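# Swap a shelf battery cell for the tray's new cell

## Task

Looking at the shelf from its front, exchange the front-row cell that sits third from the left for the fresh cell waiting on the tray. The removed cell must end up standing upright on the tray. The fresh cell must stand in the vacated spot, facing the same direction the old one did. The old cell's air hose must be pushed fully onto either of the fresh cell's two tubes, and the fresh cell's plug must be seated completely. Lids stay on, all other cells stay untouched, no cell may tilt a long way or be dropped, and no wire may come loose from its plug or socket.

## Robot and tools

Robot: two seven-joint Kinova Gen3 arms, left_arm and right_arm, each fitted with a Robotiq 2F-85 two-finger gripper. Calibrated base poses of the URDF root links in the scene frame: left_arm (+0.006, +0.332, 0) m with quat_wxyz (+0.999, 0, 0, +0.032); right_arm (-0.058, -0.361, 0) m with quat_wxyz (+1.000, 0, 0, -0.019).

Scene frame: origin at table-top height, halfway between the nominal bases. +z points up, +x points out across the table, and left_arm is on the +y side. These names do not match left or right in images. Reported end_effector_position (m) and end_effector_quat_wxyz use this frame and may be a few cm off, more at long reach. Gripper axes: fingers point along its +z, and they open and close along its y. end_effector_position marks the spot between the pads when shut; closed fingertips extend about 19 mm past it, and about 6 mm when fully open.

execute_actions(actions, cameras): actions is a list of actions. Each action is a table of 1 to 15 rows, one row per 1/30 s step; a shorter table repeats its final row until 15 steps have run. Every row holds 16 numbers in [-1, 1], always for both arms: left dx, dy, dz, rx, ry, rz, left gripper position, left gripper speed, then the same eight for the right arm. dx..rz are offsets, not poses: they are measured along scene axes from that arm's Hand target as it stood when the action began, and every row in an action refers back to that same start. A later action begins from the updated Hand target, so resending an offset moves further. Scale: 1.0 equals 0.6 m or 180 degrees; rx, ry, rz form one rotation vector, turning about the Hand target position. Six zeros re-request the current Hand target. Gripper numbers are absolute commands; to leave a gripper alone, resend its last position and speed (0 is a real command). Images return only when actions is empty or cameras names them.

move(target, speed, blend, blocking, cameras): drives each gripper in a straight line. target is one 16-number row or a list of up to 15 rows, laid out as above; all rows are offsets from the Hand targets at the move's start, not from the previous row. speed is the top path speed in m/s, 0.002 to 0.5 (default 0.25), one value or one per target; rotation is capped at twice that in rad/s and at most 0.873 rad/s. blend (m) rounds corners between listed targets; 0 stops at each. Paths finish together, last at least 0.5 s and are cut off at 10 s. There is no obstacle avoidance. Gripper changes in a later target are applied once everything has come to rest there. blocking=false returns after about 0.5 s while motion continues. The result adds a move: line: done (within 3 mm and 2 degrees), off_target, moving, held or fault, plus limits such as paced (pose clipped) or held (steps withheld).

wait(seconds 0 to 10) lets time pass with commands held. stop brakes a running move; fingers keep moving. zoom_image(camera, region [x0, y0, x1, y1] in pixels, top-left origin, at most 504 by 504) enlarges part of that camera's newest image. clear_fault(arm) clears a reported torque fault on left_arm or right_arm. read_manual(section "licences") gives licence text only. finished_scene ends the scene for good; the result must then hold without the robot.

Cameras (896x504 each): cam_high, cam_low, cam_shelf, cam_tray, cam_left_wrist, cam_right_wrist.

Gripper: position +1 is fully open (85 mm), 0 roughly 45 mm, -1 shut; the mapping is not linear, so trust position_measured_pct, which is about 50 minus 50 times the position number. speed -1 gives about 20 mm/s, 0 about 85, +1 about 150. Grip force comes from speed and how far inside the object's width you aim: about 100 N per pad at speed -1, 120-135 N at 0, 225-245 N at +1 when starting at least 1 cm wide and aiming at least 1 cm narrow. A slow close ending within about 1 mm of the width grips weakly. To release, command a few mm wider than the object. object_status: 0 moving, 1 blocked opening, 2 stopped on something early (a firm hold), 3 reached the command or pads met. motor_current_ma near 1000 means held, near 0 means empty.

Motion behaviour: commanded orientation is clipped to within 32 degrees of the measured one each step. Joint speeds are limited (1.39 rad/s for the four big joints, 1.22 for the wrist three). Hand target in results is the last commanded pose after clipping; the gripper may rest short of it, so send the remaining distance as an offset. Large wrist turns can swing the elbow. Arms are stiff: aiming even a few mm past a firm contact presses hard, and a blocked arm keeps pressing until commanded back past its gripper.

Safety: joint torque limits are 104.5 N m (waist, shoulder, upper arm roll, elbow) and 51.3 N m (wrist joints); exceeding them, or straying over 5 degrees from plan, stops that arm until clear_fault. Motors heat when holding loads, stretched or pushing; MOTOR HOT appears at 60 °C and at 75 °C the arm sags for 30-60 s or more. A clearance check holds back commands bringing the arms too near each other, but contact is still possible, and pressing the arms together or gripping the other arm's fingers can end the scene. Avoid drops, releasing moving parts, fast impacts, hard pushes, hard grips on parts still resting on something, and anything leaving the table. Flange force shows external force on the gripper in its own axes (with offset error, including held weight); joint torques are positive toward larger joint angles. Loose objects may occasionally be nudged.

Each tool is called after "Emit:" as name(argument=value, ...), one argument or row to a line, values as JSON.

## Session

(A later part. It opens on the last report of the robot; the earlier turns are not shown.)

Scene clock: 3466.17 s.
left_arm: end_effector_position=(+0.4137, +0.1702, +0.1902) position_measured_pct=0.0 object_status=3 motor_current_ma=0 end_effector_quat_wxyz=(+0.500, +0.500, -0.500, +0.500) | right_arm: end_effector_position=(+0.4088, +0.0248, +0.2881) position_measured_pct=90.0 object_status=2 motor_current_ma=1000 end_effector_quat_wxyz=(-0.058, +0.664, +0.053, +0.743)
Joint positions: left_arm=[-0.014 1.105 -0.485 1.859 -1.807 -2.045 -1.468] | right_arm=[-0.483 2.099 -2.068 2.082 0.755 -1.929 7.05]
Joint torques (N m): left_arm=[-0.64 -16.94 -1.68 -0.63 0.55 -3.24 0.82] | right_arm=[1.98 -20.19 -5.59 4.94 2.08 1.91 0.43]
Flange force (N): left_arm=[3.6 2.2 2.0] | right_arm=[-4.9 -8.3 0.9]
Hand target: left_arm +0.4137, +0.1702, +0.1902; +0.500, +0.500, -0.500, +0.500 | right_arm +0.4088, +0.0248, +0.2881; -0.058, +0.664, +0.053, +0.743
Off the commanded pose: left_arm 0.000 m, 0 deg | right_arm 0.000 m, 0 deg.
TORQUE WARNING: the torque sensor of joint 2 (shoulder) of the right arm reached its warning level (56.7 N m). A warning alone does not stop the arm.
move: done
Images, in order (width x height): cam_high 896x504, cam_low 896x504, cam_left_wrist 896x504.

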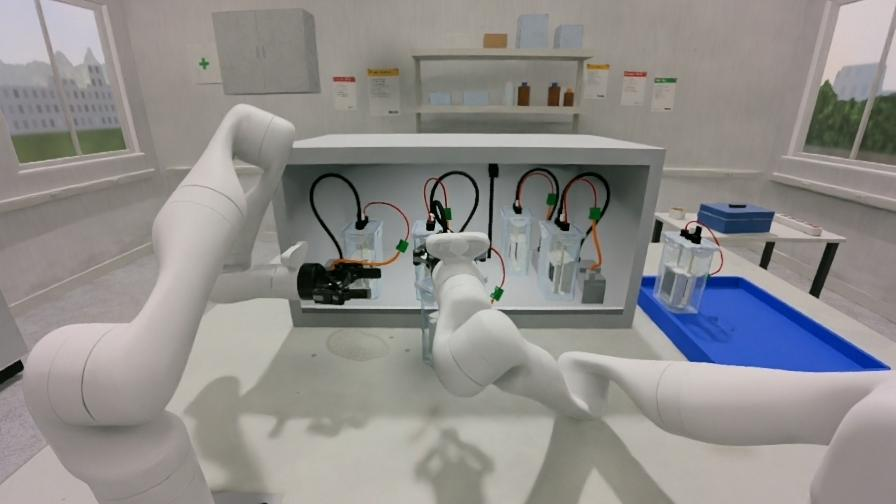

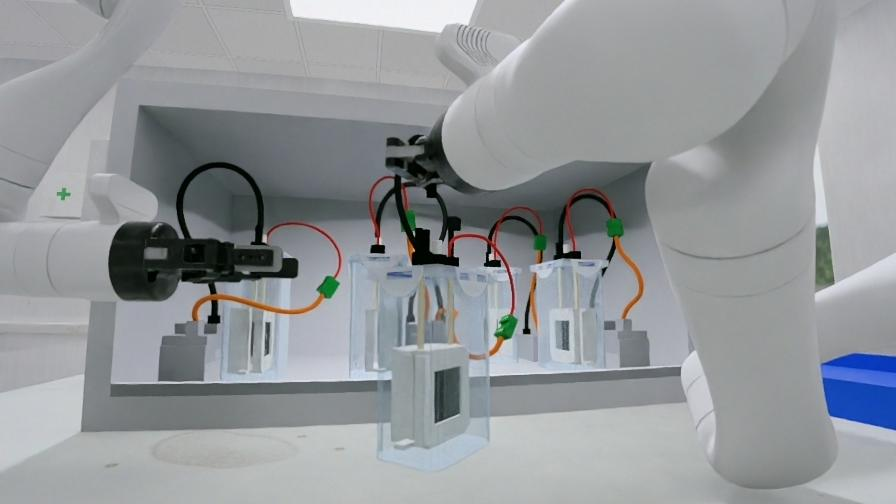

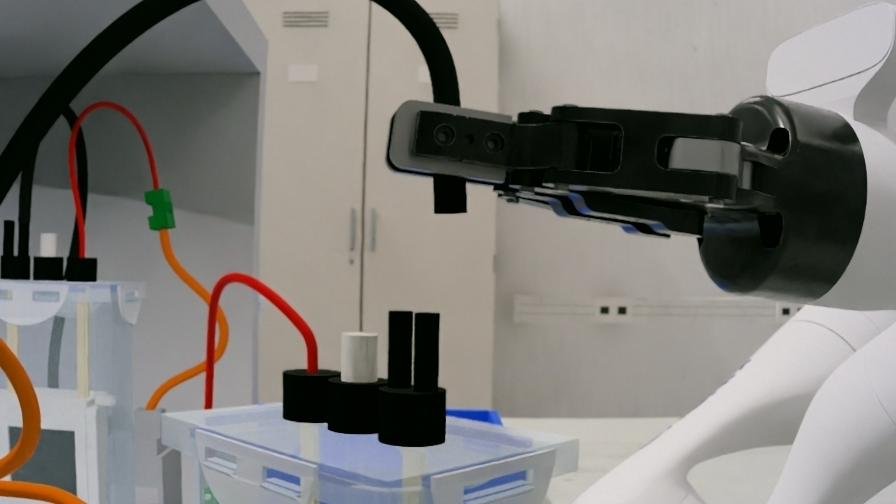

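Emit:
move(
  target=[0,0,0,0,0,0,1.0,-0.5, 0.0,-0.05,0.08,0,0,0.228,-0.97,-1],
  speed=0.08,
  cameras=["cam_left_wrist","cam_high"],
)

Scene clock: 3485.20 s.
left_arm: end_effector_position=(+0.4137, +0.1702, +0.1902) position_measured_pct=0.0 object_status=3 motor_current_ma=0 end_effector_quat_wxyz=(+0.500, +0.500, -0.500, +0.500) | right_arm: end_effector_position=(+0.4087, -0.0052, +0.3361) position_measured_pct=90.0 object_status=2 motor_current_ma=1000 end_effector_quat_wxyz=(-0.315, +0.604, +0.282, +0.676)
Joint positions: left_arm=[-0.014 1.105 -0.485 1.859 -1.807 -2.045 -1.468] | right_arm=[0.162 2.085 -2.257 2.348 -0.328 -1.18 7.143]
Joint torques (N m): left_arm=[-0.66 -16.96 -1.74 -0.65 0.58 -3.26 0.84] | right_arm=[2.03 -17.35 -7.07 3.37 1.86 2.3 0.45]
Flange force (N): left_arm=[3.5 2.4 2.0] | right_arm=[-5.1 -3.6 7.2]
Hand target: left_arm +0.4137, +0.1702, +0.1902; +0.500, +0.500, -0.500, +0.500 | right_arm +0.4088, -0.0052, +0.3361; -0.315, +0.604, +0.282, +0.676
Off the commanded pose: left_arm 0.000 m, 0 deg | right_arm 0.000 m, 0 deg.
move: done
Images, in order (width x height): cam_high 896x504, cam_left_wrist 896x504.

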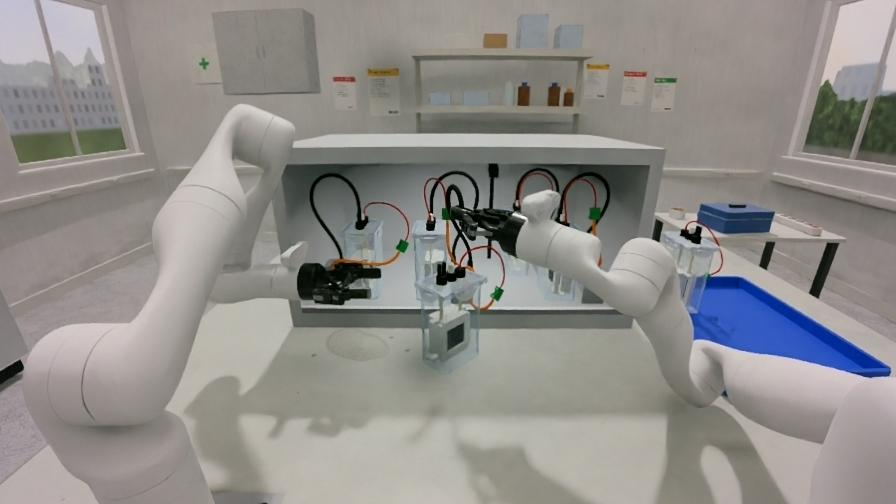

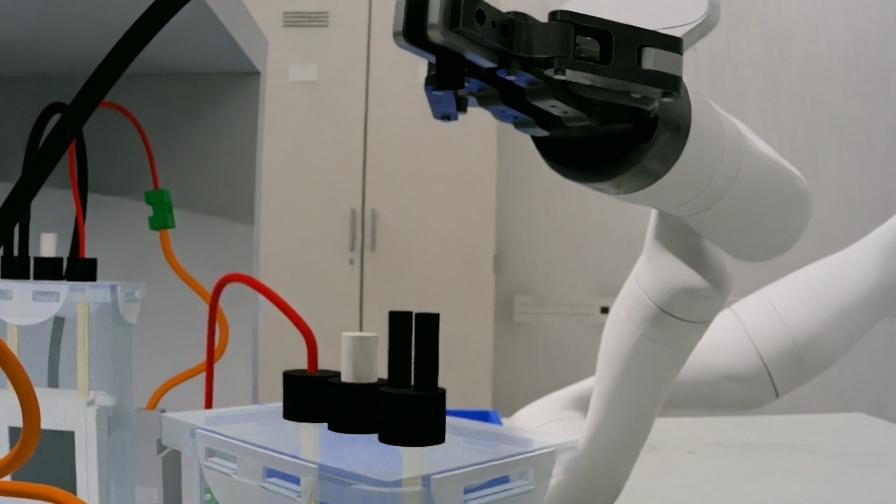

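Emit:
move(
  target=[0,0,0,0,0,0,1.0,-0.5, -0.065,-0.2,0.06,0.11,-0.1,0,-0.97,-1],
  speed=0.1,
)

Emit:
move(
  target=[0,0,0,0,0,0,1.0,-0.5, 0.08,-0.1,0.15,-0.11,0.1,0,-0.97,-1],
  speed=0.1,
  cameras=["cam_high"],
)

Scene clock: 3495.53 s.
left_arm: end_effector_position=(+0.4137, +0.1702, +0.1902) position_measured_pct=0.0 object_status=3 motor_current_ma=0 end_effector_quat_wxyz=(+0.500, +0.500, -0.500, +0.500) | right_arm: end_effector_position=(+0.3863, -0.0475, +0.3804) position_measured_pct=90.0 object_status=2 motor_current_ma=1000 end_effector_quat_wxyz=(-0.316, +0.514, +0.281, +0.746)
Joint positions: left_arm=[-0.014 1.105 -0.485 1.859 -1.807 -2.045 -1.468] | right_arm=[0.311 2.117 -2.191 2.412 -0.223 -0.948 7.15]
Joint torques (N m): left_arm=[-0.64 -16.93 -1.67 -0.62 0.56 -3.25 0.85] | right_arm=[8.27 29.53 -6.37 6.28 2.15 3.39 0.53]
Flange force (N): left_arm=[3.6 2.3 2.0] | right_arm=[139.8 -3.4 73.5]
Flange force when the fault began (N): right_arm=[244.9 -14.7 117.4]
Hand target: left_arm +0.4137, +0.1702, +0.1902; +0.500, +0.500, -0.500, +0.500 | right_arm +0.3863, -0.0475, +0.3804; -0.316, +0.514, +0.281, +0.746 (not the last commanded pose)
Tool commands: left_gripper/position=+1.0 left_gripper/speed=-0.5 right_gripper/position=-0.968627 right_gripper/speed=-1.0
Off the commanded pose: left_arm 0.000 m, 0 deg | right_arm 0.080 m, 15 deg.
TORQUE FAULT: joint 2 (shoulder) of the right arm strayed more than 5 degrees from its planned motion, and that arm stopped. A torque fault puts only its own arm into a fault stop. That arm's remaining commands of this call were not run. That arm may still press on what stopped it. That arm is still stopped at the end of this call. While its stop runs, that arm, its gripper or tool too, takes no new command.
CLEAR FAULT: the right arm stays stopped (ARMSTATE_IN_FAULT) until you call clear_fault(arm="right_arm").
TORQUE WARNING: the torque sensor of joint 2 (shoulder) of the right arm reached its warning level (56.7 N m).
move: fault (right_arm)

not run: an earlier result of this reply reported a stop or a fault. Calls in your next reply go to the robot.

Emit:
clear_fault(
  arm="right_arm",
)

Emit:
move(
  target=[0,0,0,0,0,0,1.0,-0.5, 0.0375,0.0705,-0.074,-0.0617,0.0561,0,-0.97,-1],
  speed=0.06,
  cameras=["cam_high","cam_left_wrist"],
)

Scene clock: 3517.93 s.
left_arm: end_effector_position=(+0.4137, +0.1702, +0.1902) position_measured_pct=0.0 object_status=3 motor_current_ma=0 end_effector_quat_wxyz=(+0.500, +0.500, -0.500, +0.500) | right_arm: end_effector_position=(+0.3863, -0.0475, +0.3804) position_measured_pct=90.0 object_status=2 motor_current_ma=1000 end_effector_quat_wxyz=(-0.316, +0.514, +0.281, +0.746)
Joint positions: left_arm=[-0.014 1.105 -0.485 1.859 -1.807 -2.045 -1.468] | right_arm=[0.311 2.117 -2.191 2.412 -0.223 -0.948 7.15]
Joint torques (N m): left_arm=[-0.65 -16.95 -1.67 -0.61 0.55 -3.21 0.81] | right_arm=[8.27 29.57 -6.36 6.29 2.18 3.44 0.5]
Flange force (N): left_arm=[3.6 2.1 1.9] | right_arm=[140.1 -3.4 73.5]
Hand target: left_arm +0.4137, +0.1702, +0.1902; +0.500, +0.500, -0.500, +0.500 | right_arm +0.3863, -0.0475, +0.3804; -0.316, +0.514, +0.281, +0.746 (not the last commanded pose)
Tool commands: left_gripper/position=+1.0 left_gripper/speed=-0.5 right_gripper/position=-0.968627 right_gripper/speed=-1.0
Off the commanded pose: left_arm 0.000 m, 0 deg | right_arm 0.080 m, 15 deg.
TORQUE FAULT, CONTINUED: the right arm's stop, for the torque fault of joint 2 (shoulder) that an earlier result reported, is over. The call counts as one of the actions that you can send in this scene. That arm's target is now where it stood when the stop ended, not its last command. That arm's gripper keeps its grip as last carried out, and that arm accepts commands again: back off and push less far.
CLEAR FAULT: your call cleared the right arm's torque fault.

Scene clock: 3520.47 s.
left_arm: end_effector_position=(+0.4137, +0.1702, +0.1902) position_measured_pct=0.0 object_status=3 motor_current_ma=0 end_effector_quat_wxyz=(+0.500, +0.500, -0.500, +0.500) | right_arm: end_effector_position=(+0.4088, -0.0052, +0.3360) position_measured_pct=90.0 object_status=2 motor_current_ma=1000 end_effector_quat_wxyz=(-0.288, +0.606, +0.323, +0.667)
Joint positions: left_arm=[-0.014 1.105 -0.485 1.859 -1.807 -2.045 -1.468] | right_arm=[0.236 1.952 -2.172 2.335 -0.399 -1.166 7.097]
Joint torques (N m): left_arm=[-0.66 -16.98 -1.68 -0.67 0.55 -3.24 0.8] | right_arm=[1.88 -17.36 -8.1 2.31 2.2 2.1 0.41]
Flange force (N): left_arm=[3.6 2.3 2.1] | right_arm=[-4.3 -3.2 7.0]
Hand target: left_arm +0.4137, +0.1702, +0.1902; +0.500, +0.500, -0.500, +0.500 | right_arm +0.4088, -0.0052, +0.3360; -0.288, +0.606, +0.323, +0.667
Off the commanded pose: left_arm 0.000 m, 0 deg | right_arm 0.000 m, 0 deg.
move: done
Images, in order (width x height): cam_high 896x504, cam_left_wrist 896x504.

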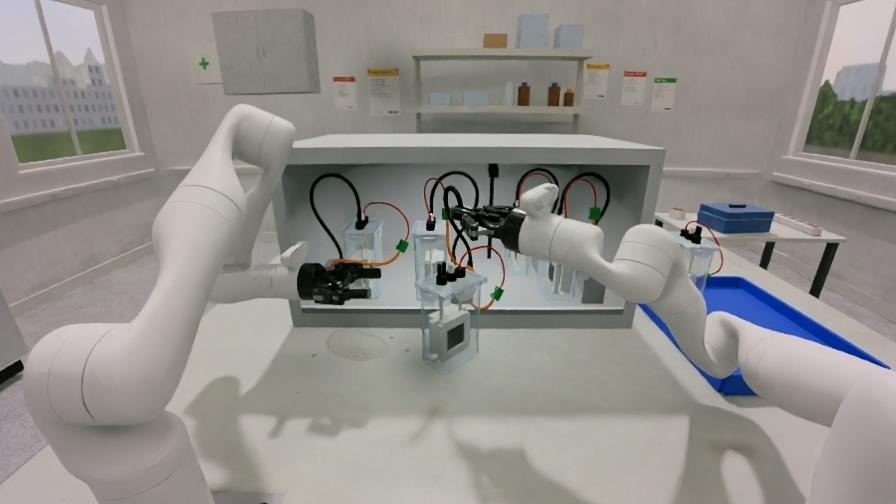

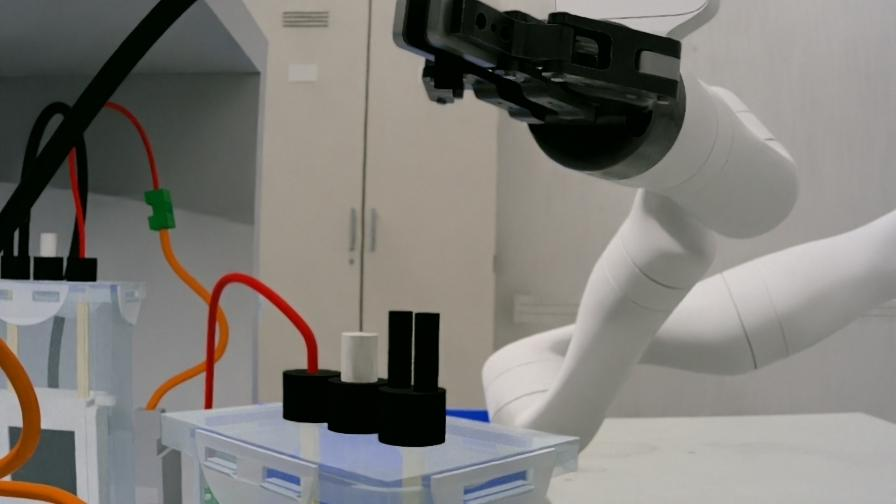

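Emit:
move(
  target=[0,0,0,0,0,0,1.0,-0.5, 0.008,0.075,-0.06,0.0298,0.0144,0.1332,-0.97,-1],
  speed=0.05,
  cameras=["cam_left_wrist","cam_high"],
)

Scene clock: 3549.43 s.
left_arm: end_effector_position=(+0.4137, +0.1702, +0.1902) position_measured_pct=0.0 object_status=3 motor_current_ma=0 end_effector_quat_wxyz=(+0.500, +0.500, -0.500, +0.500) | right_arm: end_effector_position=(+0.4136, +0.0398, +0.3000) position_measured_pct=90.0 object_status=2 motor_current_ma=1000 end_effector_quat_wxyz=(-0.456, +0.527, +0.404, +0.593)
Joint positions: left_arm=[-0.014 1.105 -0.485 1.859 -1.807 -2.045 -1.468] | right_arm=[0.429 1.88 -1.865 1.979 -0.953 -0.288 7.45]
Joint torques (N m): left_arm=[-0.68 -16.95 -1.72 -0.63 0.57 -3.23 0.84] | right_arm=[1.87 -17.7 -10.73 3.94 0.41 2.81 0.45]
Flange force (N): left_arm=[3.5 2.3 2.0] | right_arm=[-3.8 -2.9 9.0]
Hand target: left_arm +0.4137, +0.1702, +0.1902; +0.500, +0.500, -0.500, +0.500 | right_arm +0.4136, +0.0398, +0.3000; -0.456, +0.527, +0.404, +0.593
Off the commanded pose: left_arm 0.000 m, 0 deg | right_arm 0.000 m, 0 deg.
move: done
Images, in order (width x height): cam_high 896x504, cam_left_wrist 896x504.

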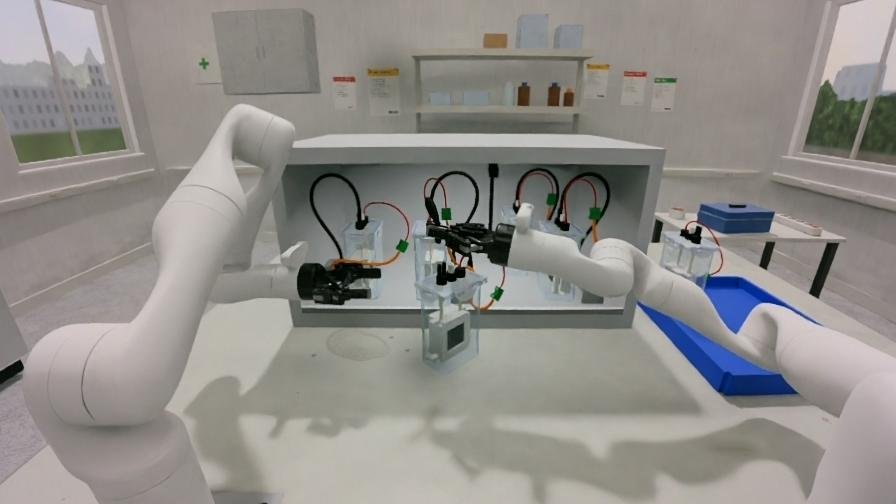

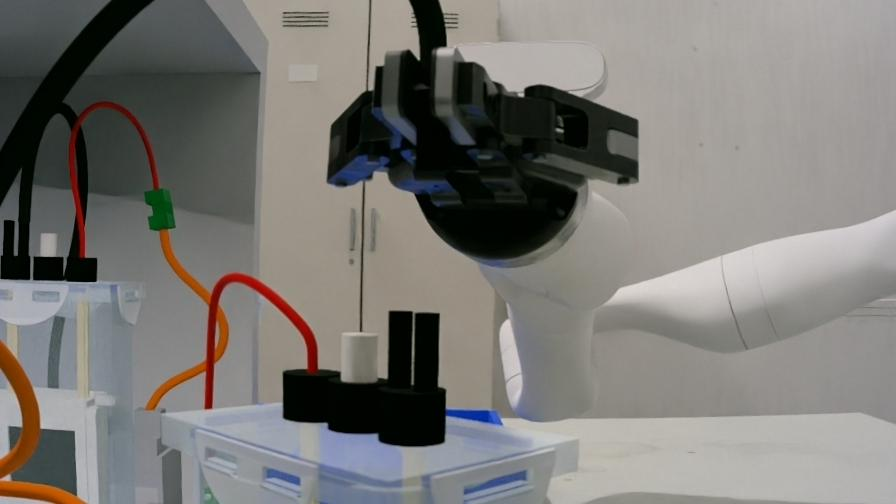

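Emit:
zoom_image(
  camera="cam_left_wrist",
  region=[370, 100, 490, 220],
)

Emit:
move(
  target=[0,0,0,0,0,0,1.0,-0.5, 0,0,-0.05,0,0,0,-0.97,-1],
  speed=0.05,
  cameras=["cam_left_wrist"],
)

Emit:
zoom_image(
  camera="cam_left_wrist",
  region=[360, 220, 480, 340],
)

Scaled by 4.200 from the camera's 896x504 image, which has a finer 1280x720 frame.

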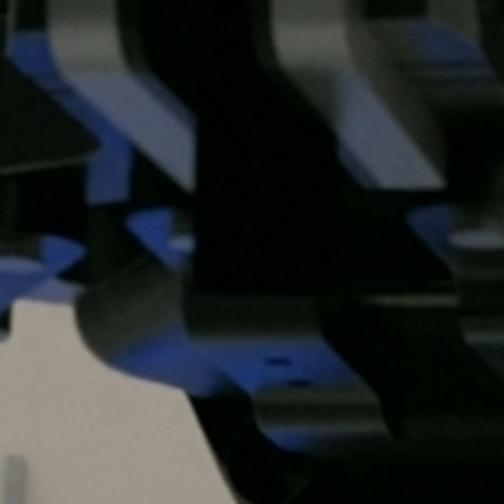

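Scene clock: 3554.67 s.
left_arm: end_effector_position=(+0.4137, +0.1702, +0.1902) position_measured_pct=0.0 object_status=3 motor_current_ma=0 end_effector_quat_wxyz=(+0.500, +0.500, -0.500, +0.500) | right_arm: end_effector_position=(+0.4136, +0.0398, +0.2700) position_measured_pct=90.0 object_status=2 motor_current_ma=1000 end_effector_quat_wxyz=(-0.456, +0.527, +0.404, +0.593)
Joint positions: left_arm=[-0.014 1.105 -0.485 1.859 -1.807 -2.045 -1.468] | right_arm=[0.445 1.926 -1.807 1.969 -0.934 -0.241 7.489]
Joint torques (N m): left_arm=[-0.68 -16.94 -1.71 -0.66 0.58 -3.23 0.8] | right_arm=[1.84 -17.32 -10.64 4.6 0.32 2.55 0.52]
Flange force (N): left_arm=[3.7 2.3 2.1] | right_arm=[-3.9 -1.5 8.5]
Hand target: left_arm +0.4137, +0.1702, +0.1902; +0.500, +0.500, -0.500, +0.500 | right_arm +0.4136, +0.0398, +0.2700; -0.456, +0.527, +0.404, +0.593
Off the commanded pose: left_arm 0.000 m, 0 deg | right_arm 0.000 m, 0 deg.
move: done
Images, in order (width x height): cam_left_wrist 896x504.

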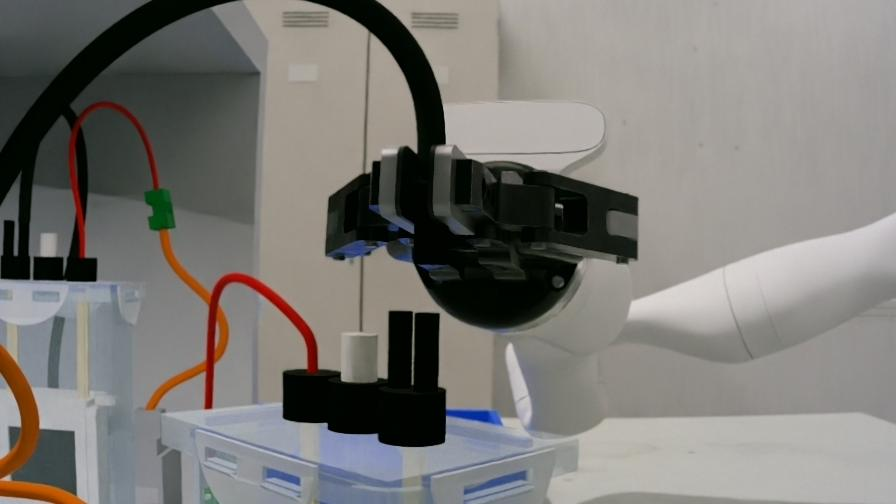

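Scaled by 4.200 from the camera's 896x504 image, which has a finer 1280x720 frame.

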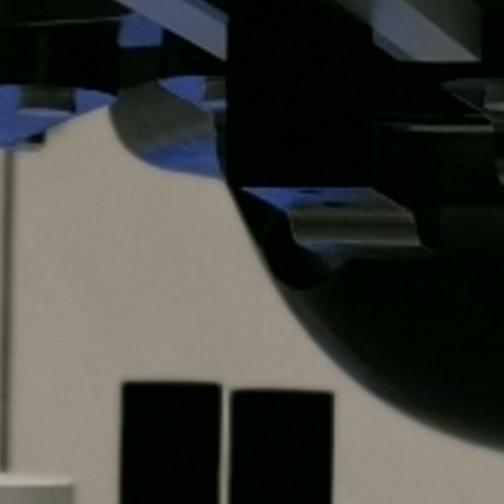

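Emit:
move(
  target=[-0.08,0,0,0,0,0.139,1.0,-0.5, 0.0013,0,-0.01,0,0,0,-0.97,-1],
  speed=0.08,
  cameras=["cam_left_wrist"],
)

Emit:
zoom_image(
  camera="cam_left_wrist",
  region=[400, 220, 520, 340],
)

Scene clock: 3564.70 s.
left_arm: end_effector_position=(+0.3657, +0.1702, +0.1902) position_measured_pct=0.0 object_status=3 motor_current_ma=0 end_effector_quat_wxyz=(+0.380, +0.596, -0.380, +0.597) | right_arm: end_effector_position=(+0.4144, +0.0398, +0.2640) position_measured_pct=90.0 object_status=2 motor_current_ma=1000 end_effector_quat_wxyz=(-0.456, +0.527, +0.404, +0.593)
Joint positions: left_arm=[-0.113 1.147 -0.51 2.419 -1.715 -2.012 -1.965] | right_arm=[0.448 1.932 -1.793 1.964 -0.932 -0.227 7.498]
Joint torques (N m): left_arm=[-0.7 -13.33 -0.79 3.14 -0.77 -3.02 0.83] | right_arm=[1.93 -17.33 -10.65 4.76 0.35 2.65 0.4]
Flange force (N): left_arm=[4.1 0.8 2.2] | right_arm=[-4.0 -1.8 8.9]
Hand target: left_arm +0.3657, +0.1702, +0.1902; +0.380, +0.596, -0.380, +0.597 | right_arm +0.4144, +0.0398, +0.2640; -0.456, +0.527, +0.404, +0.593
Off the commanded pose: left_arm 0.000 m, 0 deg | right_arm 0.000 m, 0 deg.
move: done
Images, in order (width x height): cam_left_wrist 896x504.

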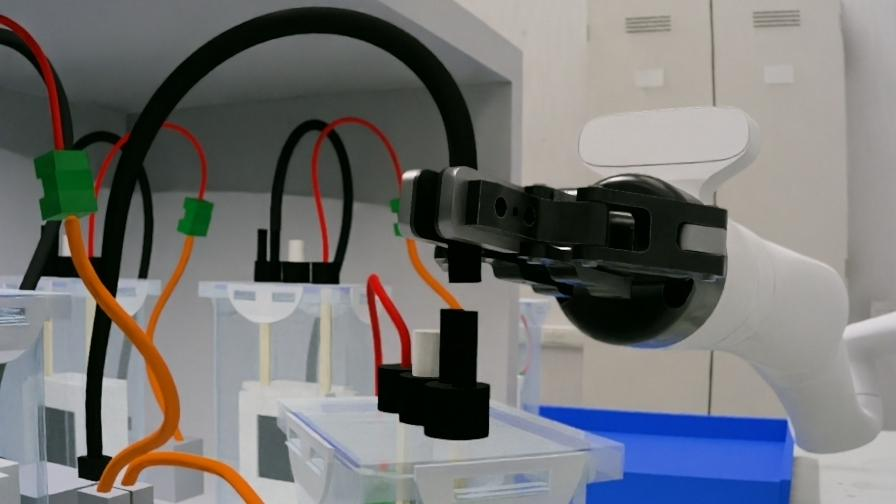

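Scaled by 4.200 from the camera's 896x504 image, which has a finer 1280x720 frame.

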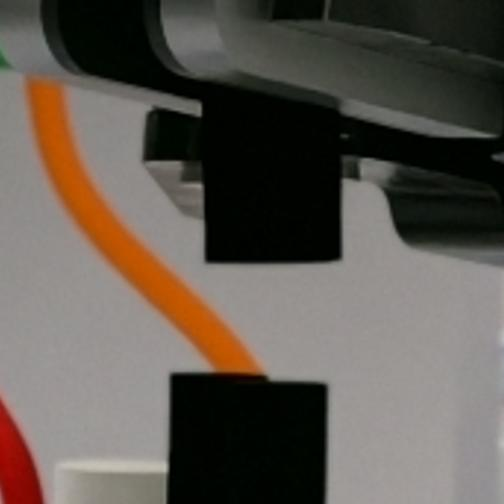

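Emit:
move(
  target=[0,0,0,0,0,0,1.0,-0.5, 0.0002,-0.001,-0.013,0,0,0,-0.97,-1],
  speed=0.04,
)

Emit:
move(
  target=[0,0,0,0,0,0,1.0,-0.5, 0,0,-0.003,0,0,0,-0.97,-1],
  speed=0.01,
)

Emit:
move(
  target=[0,0,0,0,0,0,1.0,-0.5, 0,0,-0.003,0,0,0,-0.97,-1],
  speed=0.01,
  cameras=["cam_left_wrist"],
)

Emit:
zoom_image(
  camera="cam_left_wrist",
  region=[400, 220, 520, 340],
)

Scene clock: 3575.87 s.
left_arm: end_effector_position=(+0.3657, +0.1702, +0.1902) position_measured_pct=0.0 object_status=3 motor_current_ma=0 end_effector_quat_wxyz=(+0.380, +0.596, -0.380, +0.597) | right_arm: end_effector_position=(+0.4145, +0.0392, +0.2562) position_measured_pct=90.0 object_status=2 motor_current_ma=1000 end_effector_quat_wxyz=(-0.456, +0.527, +0.404, +0.593)
Joint positions: left_arm=[-0.113 1.147 -0.51 2.419 -1.715 -2.012 -1.965] | right_arm=[0.455 1.941 -1.775 1.96 -0.929 -0.211 7.508]
Joint torques (N m): left_arm=[-0.68 -13.31 -0.81 3.28 -0.78 -3.04 0.83] | right_arm=[1.94 -17.17 -10.6 4.96 0.31 2.81 0.37]
Flange force (N): left_arm=[4.0 0.4 2.2] | right_arm=[-3.6 -2.3 9.3]
Hand target: left_arm +0.3657, +0.1702, +0.1902; +0.380, +0.596, -0.380, +0.597 | right_arm +0.4145, +0.0392, +0.2562; -0.456, +0.527, +0.404, +0.593
Off the commanded pose: left_arm 0.000 m, 0 deg | right_arm 0.000 m, 0 deg.
move: done

Scene clock: 3576.57 s.
left_arm: end_effector_position=(+0.3657, +0.1702, +0.1902) position_measured_pct=0.0 object_status=3 motor_current_ma=0 end_effector_quat_wxyz=(+0.380, +0.596, -0.380, +0.597) | right_arm: end_effector_position=(+0.4145, +0.0392, +0.2544) position_measured_pct=90.0 object_status=2 motor_current_ma=1000 end_effector_quat_wxyz=(-0.456, +0.527, +0.404, +0.593)
Joint positions: left_arm=[-0.113 1.147 -0.51 2.419 -1.715 -2.012 -1.965] | right_arm=[0.456 1.943 -1.771 1.959 -0.928 -0.207 7.51]
Joint torques (N m): left_arm=[-0.7 -13.3 -0.79 3.26 -0.76 -3.04 0.81] | right_arm=[1.97 -17.2 -10.71 4.98 0.28 2.63 0.43]
Flange force (N): left_arm=[4.1 0.4 2.1] | right_arm=[-4.1 -1.3 8.9]
Hand target: left_arm +0.3657, +0.1702, +0.1902; +0.380, +0.596, -0.380, +0.597 | right_arm +0.4145, +0.0392, +0.2544; -0.456, +0.527, +0.404, +0.593
Off the commanded pose: left_arm 0.000 m, 0 deg | right_arm 0.000 m, 0 deg.
move: done

Scene clock: 3577.27 s.
left_arm: end_effector_position=(+0.3657, +0.1702, +0.1902) position_measured_pct=0.0 object_status=3 motor_current_ma=0 end_effector_quat_wxyz=(+0.380, +0.596, -0.380, +0.597) | right_arm: end_effector_position=(+0.4145, +0.0392, +0.2526) position_measured_pct=90.0 object_status=2 motor_current_ma=1000 end_effector_quat_wxyz=(-0.456, +0.527, +0.404, +0.593)
Joint positions: left_arm=[-0.113 1.147 -0.51 2.419 -1.715 -2.012 -1.965] | right_arm=[0.456 1.945 -1.767 1.958 -0.927 -0.204 7.512]
Joint torques (N m): left_arm=[-0.66 -13.33 -0.79 3.23 -0.77 -3.02 0.84] | right_arm=[1.62 -17.06 -10.34 5.03 0.27 2.47 0.4]
Flange force (N): left_arm=[4.0 0.7 2.0] | right_arm=[-3.6 -0.9 8.3]
Hand target: left_arm +0.3657, +0.1702, +0.1902; +0.380, +0.596, -0.380, +0.597 | right_arm +0.4145, +0.0392, +0.2526; -0.456, +0.527, +0.404, +0.593
Off the commanded pose: left_arm 0.000 m, 0 deg | right_arm 0.000 m, 0 deg.
move: done
Images, in order (width x height): cam_left_wrist 896x504.

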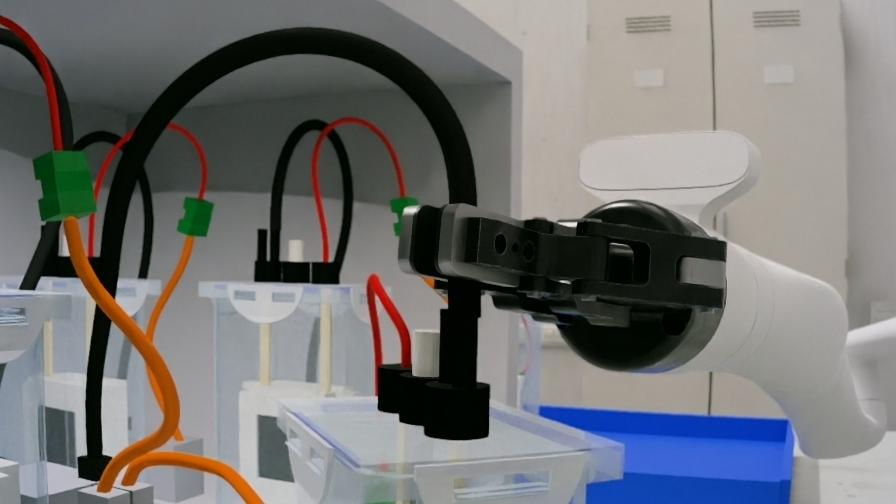

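Scaled by 4.200 from the camera's 896x504 image, which has a finer 1280x720 frame.

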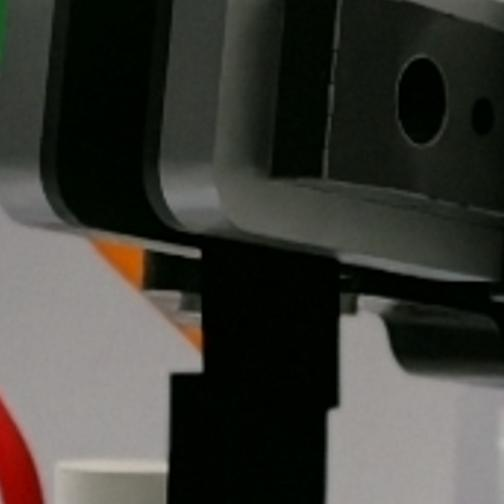

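Emit:
move(
  target=[0,0,0,0,0,0,1.0,-0.5, 0,0,-0.005,0,0,0,-0.97,-1],
  speed=0.015,
)

Emit:
move(
  target=[0,0,0,0,0,0,1.0,-0.5, 0,0,-0.004,0,0,0,-0.97,-1],
  speed=0.015,
  cameras=["cam_left_wrist"],
)

Emit:
zoom_image(
  camera="cam_left_wrist",
  region=[400, 240, 520, 360],
)

Scene clock: 3584.53 s.
left_arm: end_effector_position=(+0.3657, +0.1702, +0.1902) position_measured_pct=0.0 object_status=3 motor_current_ma=0 end_effector_quat_wxyz=(+0.380, +0.596, -0.380, +0.597) | right_arm: end_effector_position=(+0.4145, +0.0392, +0.2496) position_measured_pct=90.0 object_status=2 motor_current_ma=1000 end_effector_quat_wxyz=(-0.456, +0.527, +0.404, +0.593)
Joint positions: left_arm=[-0.113 1.147 -0.51 2.419 -1.715 -2.012 -1.965] | right_arm=[0.458 1.949 -1.761 1.956 -0.925 -0.198 7.516]
Joint torques (N m): left_arm=[-0.67 -13.32 -0.77 3.24 -0.77 -3.03 0.82] | right_arm=[0.76 -16.77 -9.48 4.71 0.24 2.16 0.44]
Flange force (N): left_arm=[4.0 0.5 2.0] | right_arm=[-2.0 -1.6 6.1]
Hand target: left_arm +0.3657, +0.1702, +0.1902; +0.380, +0.596, -0.380, +0.597 | right_arm +0.4145, +0.0392, +0.2496; -0.456, +0.527, +0.404, +0.593
Off the commanded pose: left_arm 0.000 m, 0 deg | right_arm 0.000 m, 0 deg.
move: done

Scene clock: 3585.23 s.
left_arm: end_effector_position=(+0.3657, +0.1702, +0.1902) position_measured_pct=0.0 object_status=3 motor_current_ma=0 end_effector_quat_wxyz=(+0.380, +0.596, -0.380, +0.597) | right_arm: end_effector_position=(+0.4145, +0.0392, +0.2472) position_measured_pct=90.0 object_status=2 motor_current_ma=1000 end_effector_quat_wxyz=(-0.456, +0.527, +0.404, +0.593)
Joint positions: left_arm=[-0.113 1.147 -0.51 2.419 -1.715 -2.012 -1.965] | right_arm=[0.459 1.952 -1.756 1.955 -0.924 -0.194 7.519]
Joint torques (N m): left_arm=[-0.62 -13.32 -0.77 3.21 -0.76 -3.03 0.8] | right_arm=[0.51 -16.61 -9.14 4.77 0.23 2.12 0.39]
Flange force (N): left_arm=[4.1 0.6 1.9] | right_arm=[-1.4 -1.6 5.8]
Hand target: left_arm +0.3657, +0.1702, +0.1902; +0.380, +0.596, -0.380, +0.597 | right_arm +0.4145, +0.0392, +0.2472; -0.456, +0.527, +0.404, +0.593
Off the commanded pose: left_arm 0.000 m, 0 deg | right_arm 0.000 m, 0 deg.
move: done
Images, in order (width x height): cam_left_wrist 896x504.

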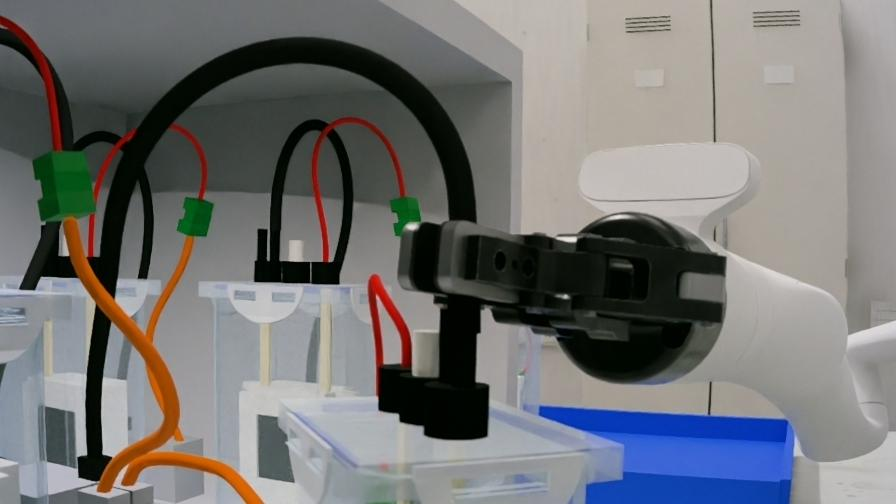

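Scaled by 4.200 from the camera's 896x504 image, which has a finer 1280x720 frame.

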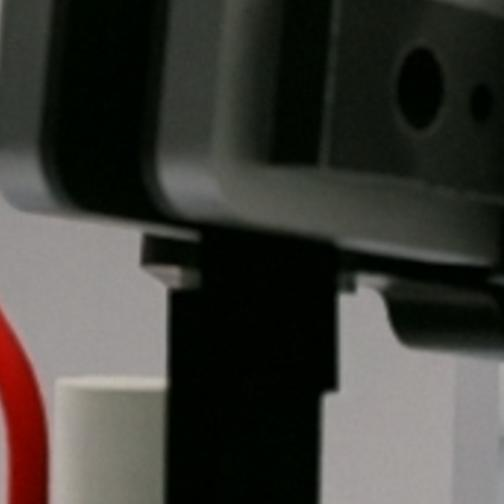

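Emit:
move(
  target=[0,0,0,0,0,0,1.0,-0.5, 0,0,-0.0035,0,0,0,-0.97,-1],
  speed=0.015,
)

Emit:
move(
  target=[0,0,0,0,0,0,1.0,-0.5, 0,0,-0.003,0,0,0,-0.97,-1],
  speed=0.015,
  cameras=["cam_left_wrist"],
)

Emit:
zoom_image(
  camera="cam_left_wrist",
  region=[400, 240, 520, 360],
)

Scene clock: 3592.50 s.
left_arm: end_effector_position=(+0.3657, +0.1702, +0.1902) position_measured_pct=0.0 object_status=3 motor_current_ma=0 end_effector_quat_wxyz=(+0.380, +0.596, -0.380, +0.597) | right_arm: end_effector_position=(+0.4145, +0.0392, +0.2451) position_measured_pct=90.0 object_status=2 motor_current_ma=1000 end_effector_quat_wxyz=(-0.456, +0.527, +0.404, +0.593)
Joint positions: left_arm=[-0.113 1.147 -0.51 2.419 -1.715 -2.012 -1.965] | right_arm=[0.461 1.955 -1.751 1.953 -0.923 -0.19 7.522]
Joint torques (N m): left_arm=[-0.63 -13.3 -0.81 3.24 -0.79 -3.01 0.81] | right_arm=[0.34 -16.49 -8.94 4.87 0.2 2.07 0.41]
Flange force (N): left_arm=[4.1 0.4 2.1] | right_arm=[-1.0 -1.3 5.6]
Hand target: left_arm +0.3657, +0.1702, +0.1902; +0.380, +0.596, -0.380, +0.597 | right_arm +0.4145, +0.0392, +0.2451; -0.456, +0.527, +0.404, +0.593
Off the commanded pose: left_arm 0.000 m, 0 deg | right_arm 0.000 m, 0 deg.
move: done

Scene clock: 3593.20 s.
left_arm: end_effector_position=(+0.3657, +0.1702, +0.1902) position_measured_pct=0.0 object_status=3 motor_current_ma=0 end_effector_quat_wxyz=(+0.380, +0.596, -0.380, +0.597) | right_arm: end_effector_position=(+0.4145, +0.0392, +0.2433) position_measured_pct=90.0 object_status=2 motor_current_ma=1000 end_effector_quat_wxyz=(-0.456, +0.527, +0.404, +0.593)
Joint positions: left_arm=[-0.113 1.147 -0.51 2.419 -1.715 -2.012 -1.965] | right_arm=[0.462 1.957 -1.747 1.952 -0.922 -0.186 7.524]
Joint torques (N m): left_arm=[-0.67 -13.33 -0.82 3.21 -0.77 -3.02 0.82] | right_arm=[0.13 -15.42 -6.56 3.96 0.07 0.67 0.37]
Flange force (N): left_arm=[4.0 0.6 2.1] | right_arm=[3.2 -0.7 5.2]
Hand target: left_arm +0.3657, +0.1702, +0.1902; +0.380, +0.596, -0.380, +0.597 | right_arm +0.4145, +0.0392, +0.2433; -0.456, +0.527, +0.404, +0.593
Off the commanded pose: left_arm 0.000 m, 0 deg | right_arm 0.000 m, 0 deg.
move: done
Images, in order (width x height): cam_left_wrist 896x504.

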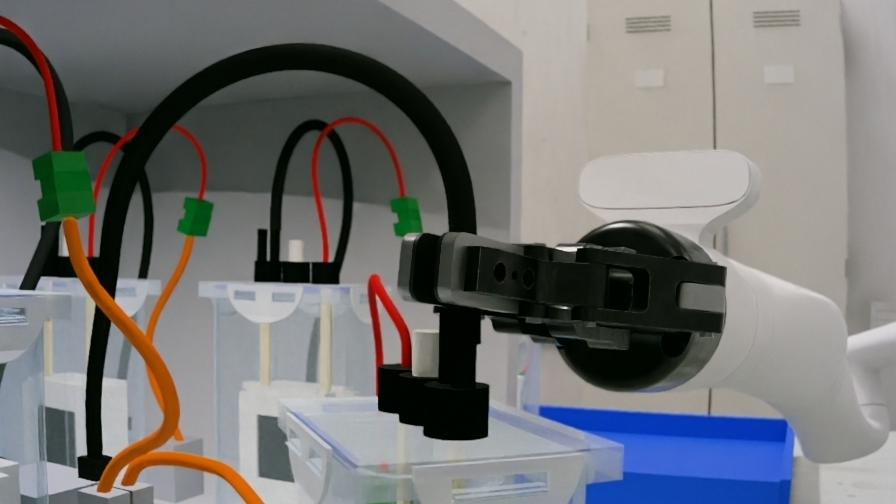

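Scaled by 4.200 from the camera's 896x504 image, which has a finer 1280x720 frame.

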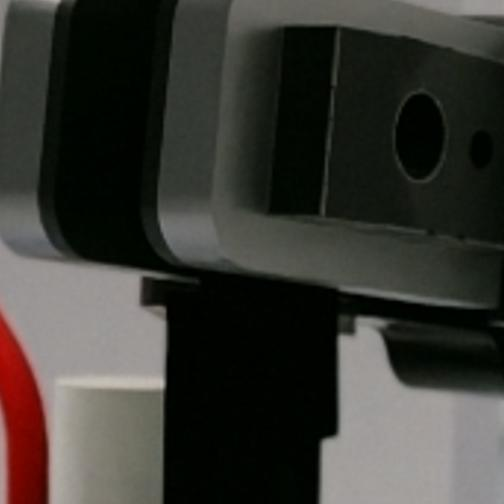

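Emit:
move(
  target=[0,0,0,0,0,0,1.0,-0.5, 0,0,0.002,0,0,0,-0.68,-1],
  speed=0.02,
)

Emit:
move(
  target=[0,0,0,0,0,0,1.0,-0.5, 0,0,0.0255,0,0,0,-0.68,-1],
  speed=0.02,
  cameras=["cam_left_wrist"],
)

Emit:
zoom_image(
  camera="cam_left_wrist",
  region=[390, 200, 530, 340],
)

Scene clock: 3606.50 s.
left_arm: end_effector_position=(+0.3657, +0.1702, +0.1902) position_measured_pct=0.0 object_status=3 motor_current_ma=0 end_effector_quat_wxyz=(+0.380, +0.596, -0.380, +0.597) | right_arm: end_effector_position=(+0.4145, +0.0392, +0.2445) position_measured_pct=84.0 object_status=3 motor_current_ma=0 end_effector_quat_wxyz=(-0.456, +0.527, +0.404, +0.593)
Joint positions: left_arm=[-0.113 1.147 -0.51 2.419 -1.715 -2.012 -1.965] | right_arm=[0.461 1.956 -1.75 1.953 -0.922 -0.188 7.522]
Joint torques (N m): left_arm=[-0.65 -13.34 -0.77 3.25 -0.77 -3.03 0.83] | right_arm=[2.01 -17.08 -10.64 5.14 0.26 2.64 0.42]
Flange force (N): left_arm=[3.9 0.6 2.0] | right_arm=[-4.0 -1.5 9.0]
Hand target: left_arm +0.3657, +0.1702, +0.1902; +0.380, +0.596, -0.380, +0.597 | right_arm +0.4145, +0.0392, +0.2445; -0.456, +0.527, +0.404, +0.593
Off the commanded pose: left_arm 0.000 m, 0 deg | right_arm 0.000 m, 0 deg.
move: done

Scene clock: 3607.53 s.
left_arm: end_effector_position=(+0.3657, +0.1702, +0.1902) position_measured_pct=0.0 object_status=3 motor_current_ma=0 end_effector_quat_wxyz=(+0.380, +0.596, -0.380, +0.597) | right_arm: end_effector_position=(+0.4145, +0.0392, +0.2598) position_measured_pct=84.0 object_status=3 motor_current_ma=0 end_effector_quat_wxyz=(-0.456, +0.527, +0.404, +0.593)
Joint positions: left_arm=[-0.113 1.147 -0.51 2.419 -1.715 -2.012 -1.965] | right_arm=[0.453 1.936 -1.782 1.962 -0.931 -0.217 7.503]
Joint torques (N m): left_arm=[-0.68 -13.29 -0.8 3.26 -0.78 -3.03 0.78] | right_arm=[2.05 -17.21 -10.83 4.82 0.32 2.45 0.49]
Flange force (N): left_arm=[4.2 0.2 2.2] | right_arm=[-4.4 -0.3 8.6]
Hand target: left_arm +0.3657, +0.1702, +0.1902; +0.380, +0.596, -0.380, +0.597 | right_arm +0.4145, +0.0392, +0.2598; -0.456, +0.527, +0.404, +0.593
Off the commanded pose: left_arm 0.000 m, 0 deg | right_arm 0.000 m, 0 deg.
move: done
Images, in order (width x height): cam_left_wrist 896x504.

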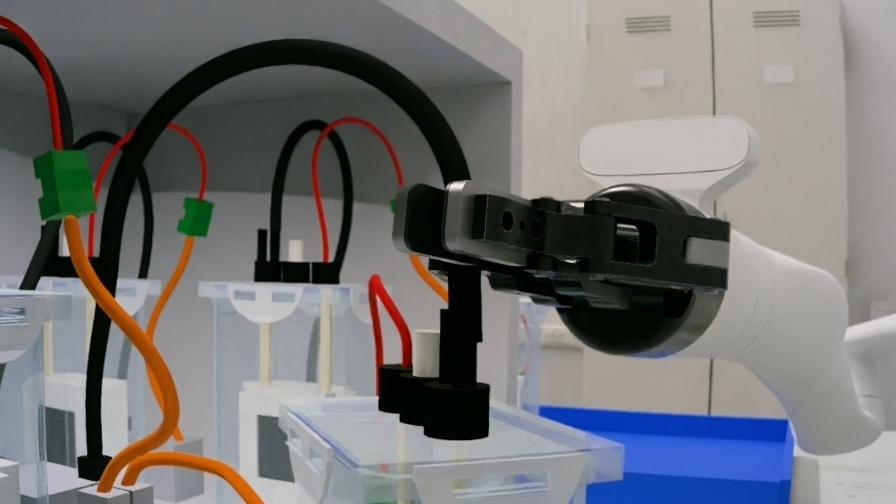

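Scaled by 3.600 from the camera's 896x504 image, which has a finer 1280x720 frame.

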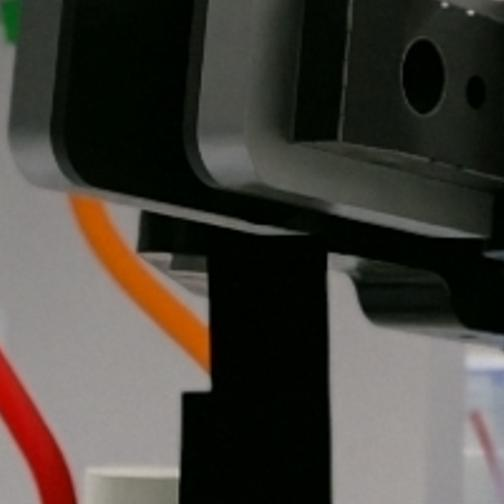

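Emit:
move(
  target=[0,0,0,0,0,0,1.0,-0.5, 0.0005,0,0.005,0,0,0,-0.68,-1],
  speed=0.02,
  cameras=["cam_left_wrist"],
)

Emit:
zoom_image(
  camera="cam_left_wrist",
  region=[390, 200, 530, 340],
)

Scene clock: 3612.60 s.
left_arm: end_effector_position=(+0.3657, +0.1702, +0.1902) position_measured_pct=0.0 object_status=3 motor_current_ma=0 end_effector_quat_wxyz=(+0.380, +0.596, -0.380, +0.597) | right_arm: end_effector_position=(+0.4148, +0.0392, +0.2628) position_measured_pct=84.0 object_status=3 motor_current_ma=0 end_effector_quat_wxyz=(-0.456, +0.527, +0.404, +0.593)
Joint positions: left_arm=[-0.113 1.147 -0.51 2.419 -1.715 -2.012 -1.965] | right_arm=[0.451 1.931 -1.788 1.962 -0.934 -0.221 7.5]
Joint torques (N m): left_arm=[-0.64 -13.33 -0.82 3.27 -0.78 -3.04 0.83] | right_arm=[2.03 -17.43 -10.78 4.75 0.28 2.68 0.46]
Flange force (N): left_arm=[3.9 0.5 2.1] | right_arm=[-4.2 -2.3 9.2]
Hand target: left_arm +0.3657, +0.1702, +0.1902; +0.380, +0.596, -0.380, +0.597 | right_arm +0.4148, +0.0392, +0.2628; -0.456, +0.527, +0.404, +0.593
Off the commanded pose: left_arm 0.000 m, 0 deg | right_arm 0.000 m, 0 deg.
move: done
Images, in order (width x height): cam_left_wrist 896x504.

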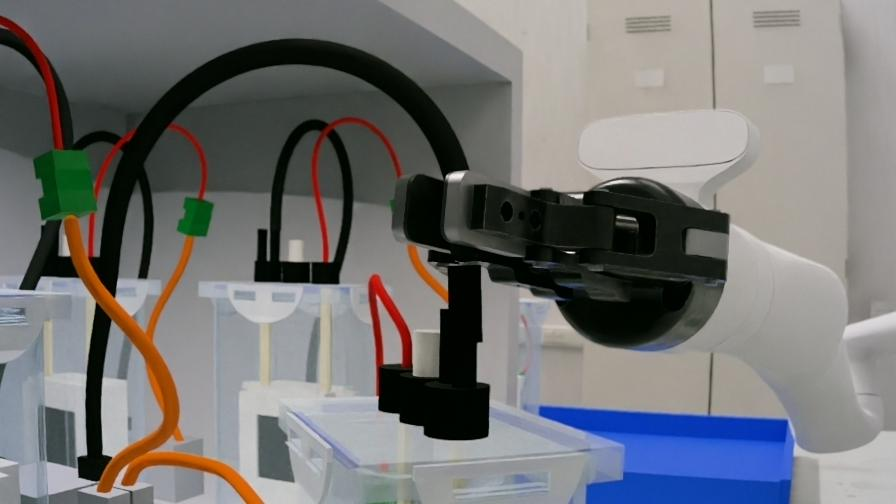

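Scaled by 3.600 from the camera's 896x504 image, which has a finer 1280x720 frame.

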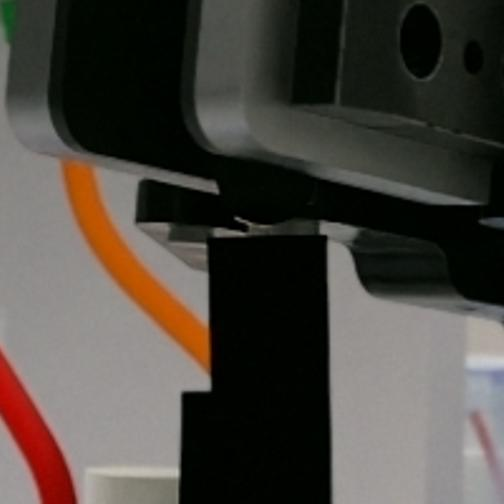

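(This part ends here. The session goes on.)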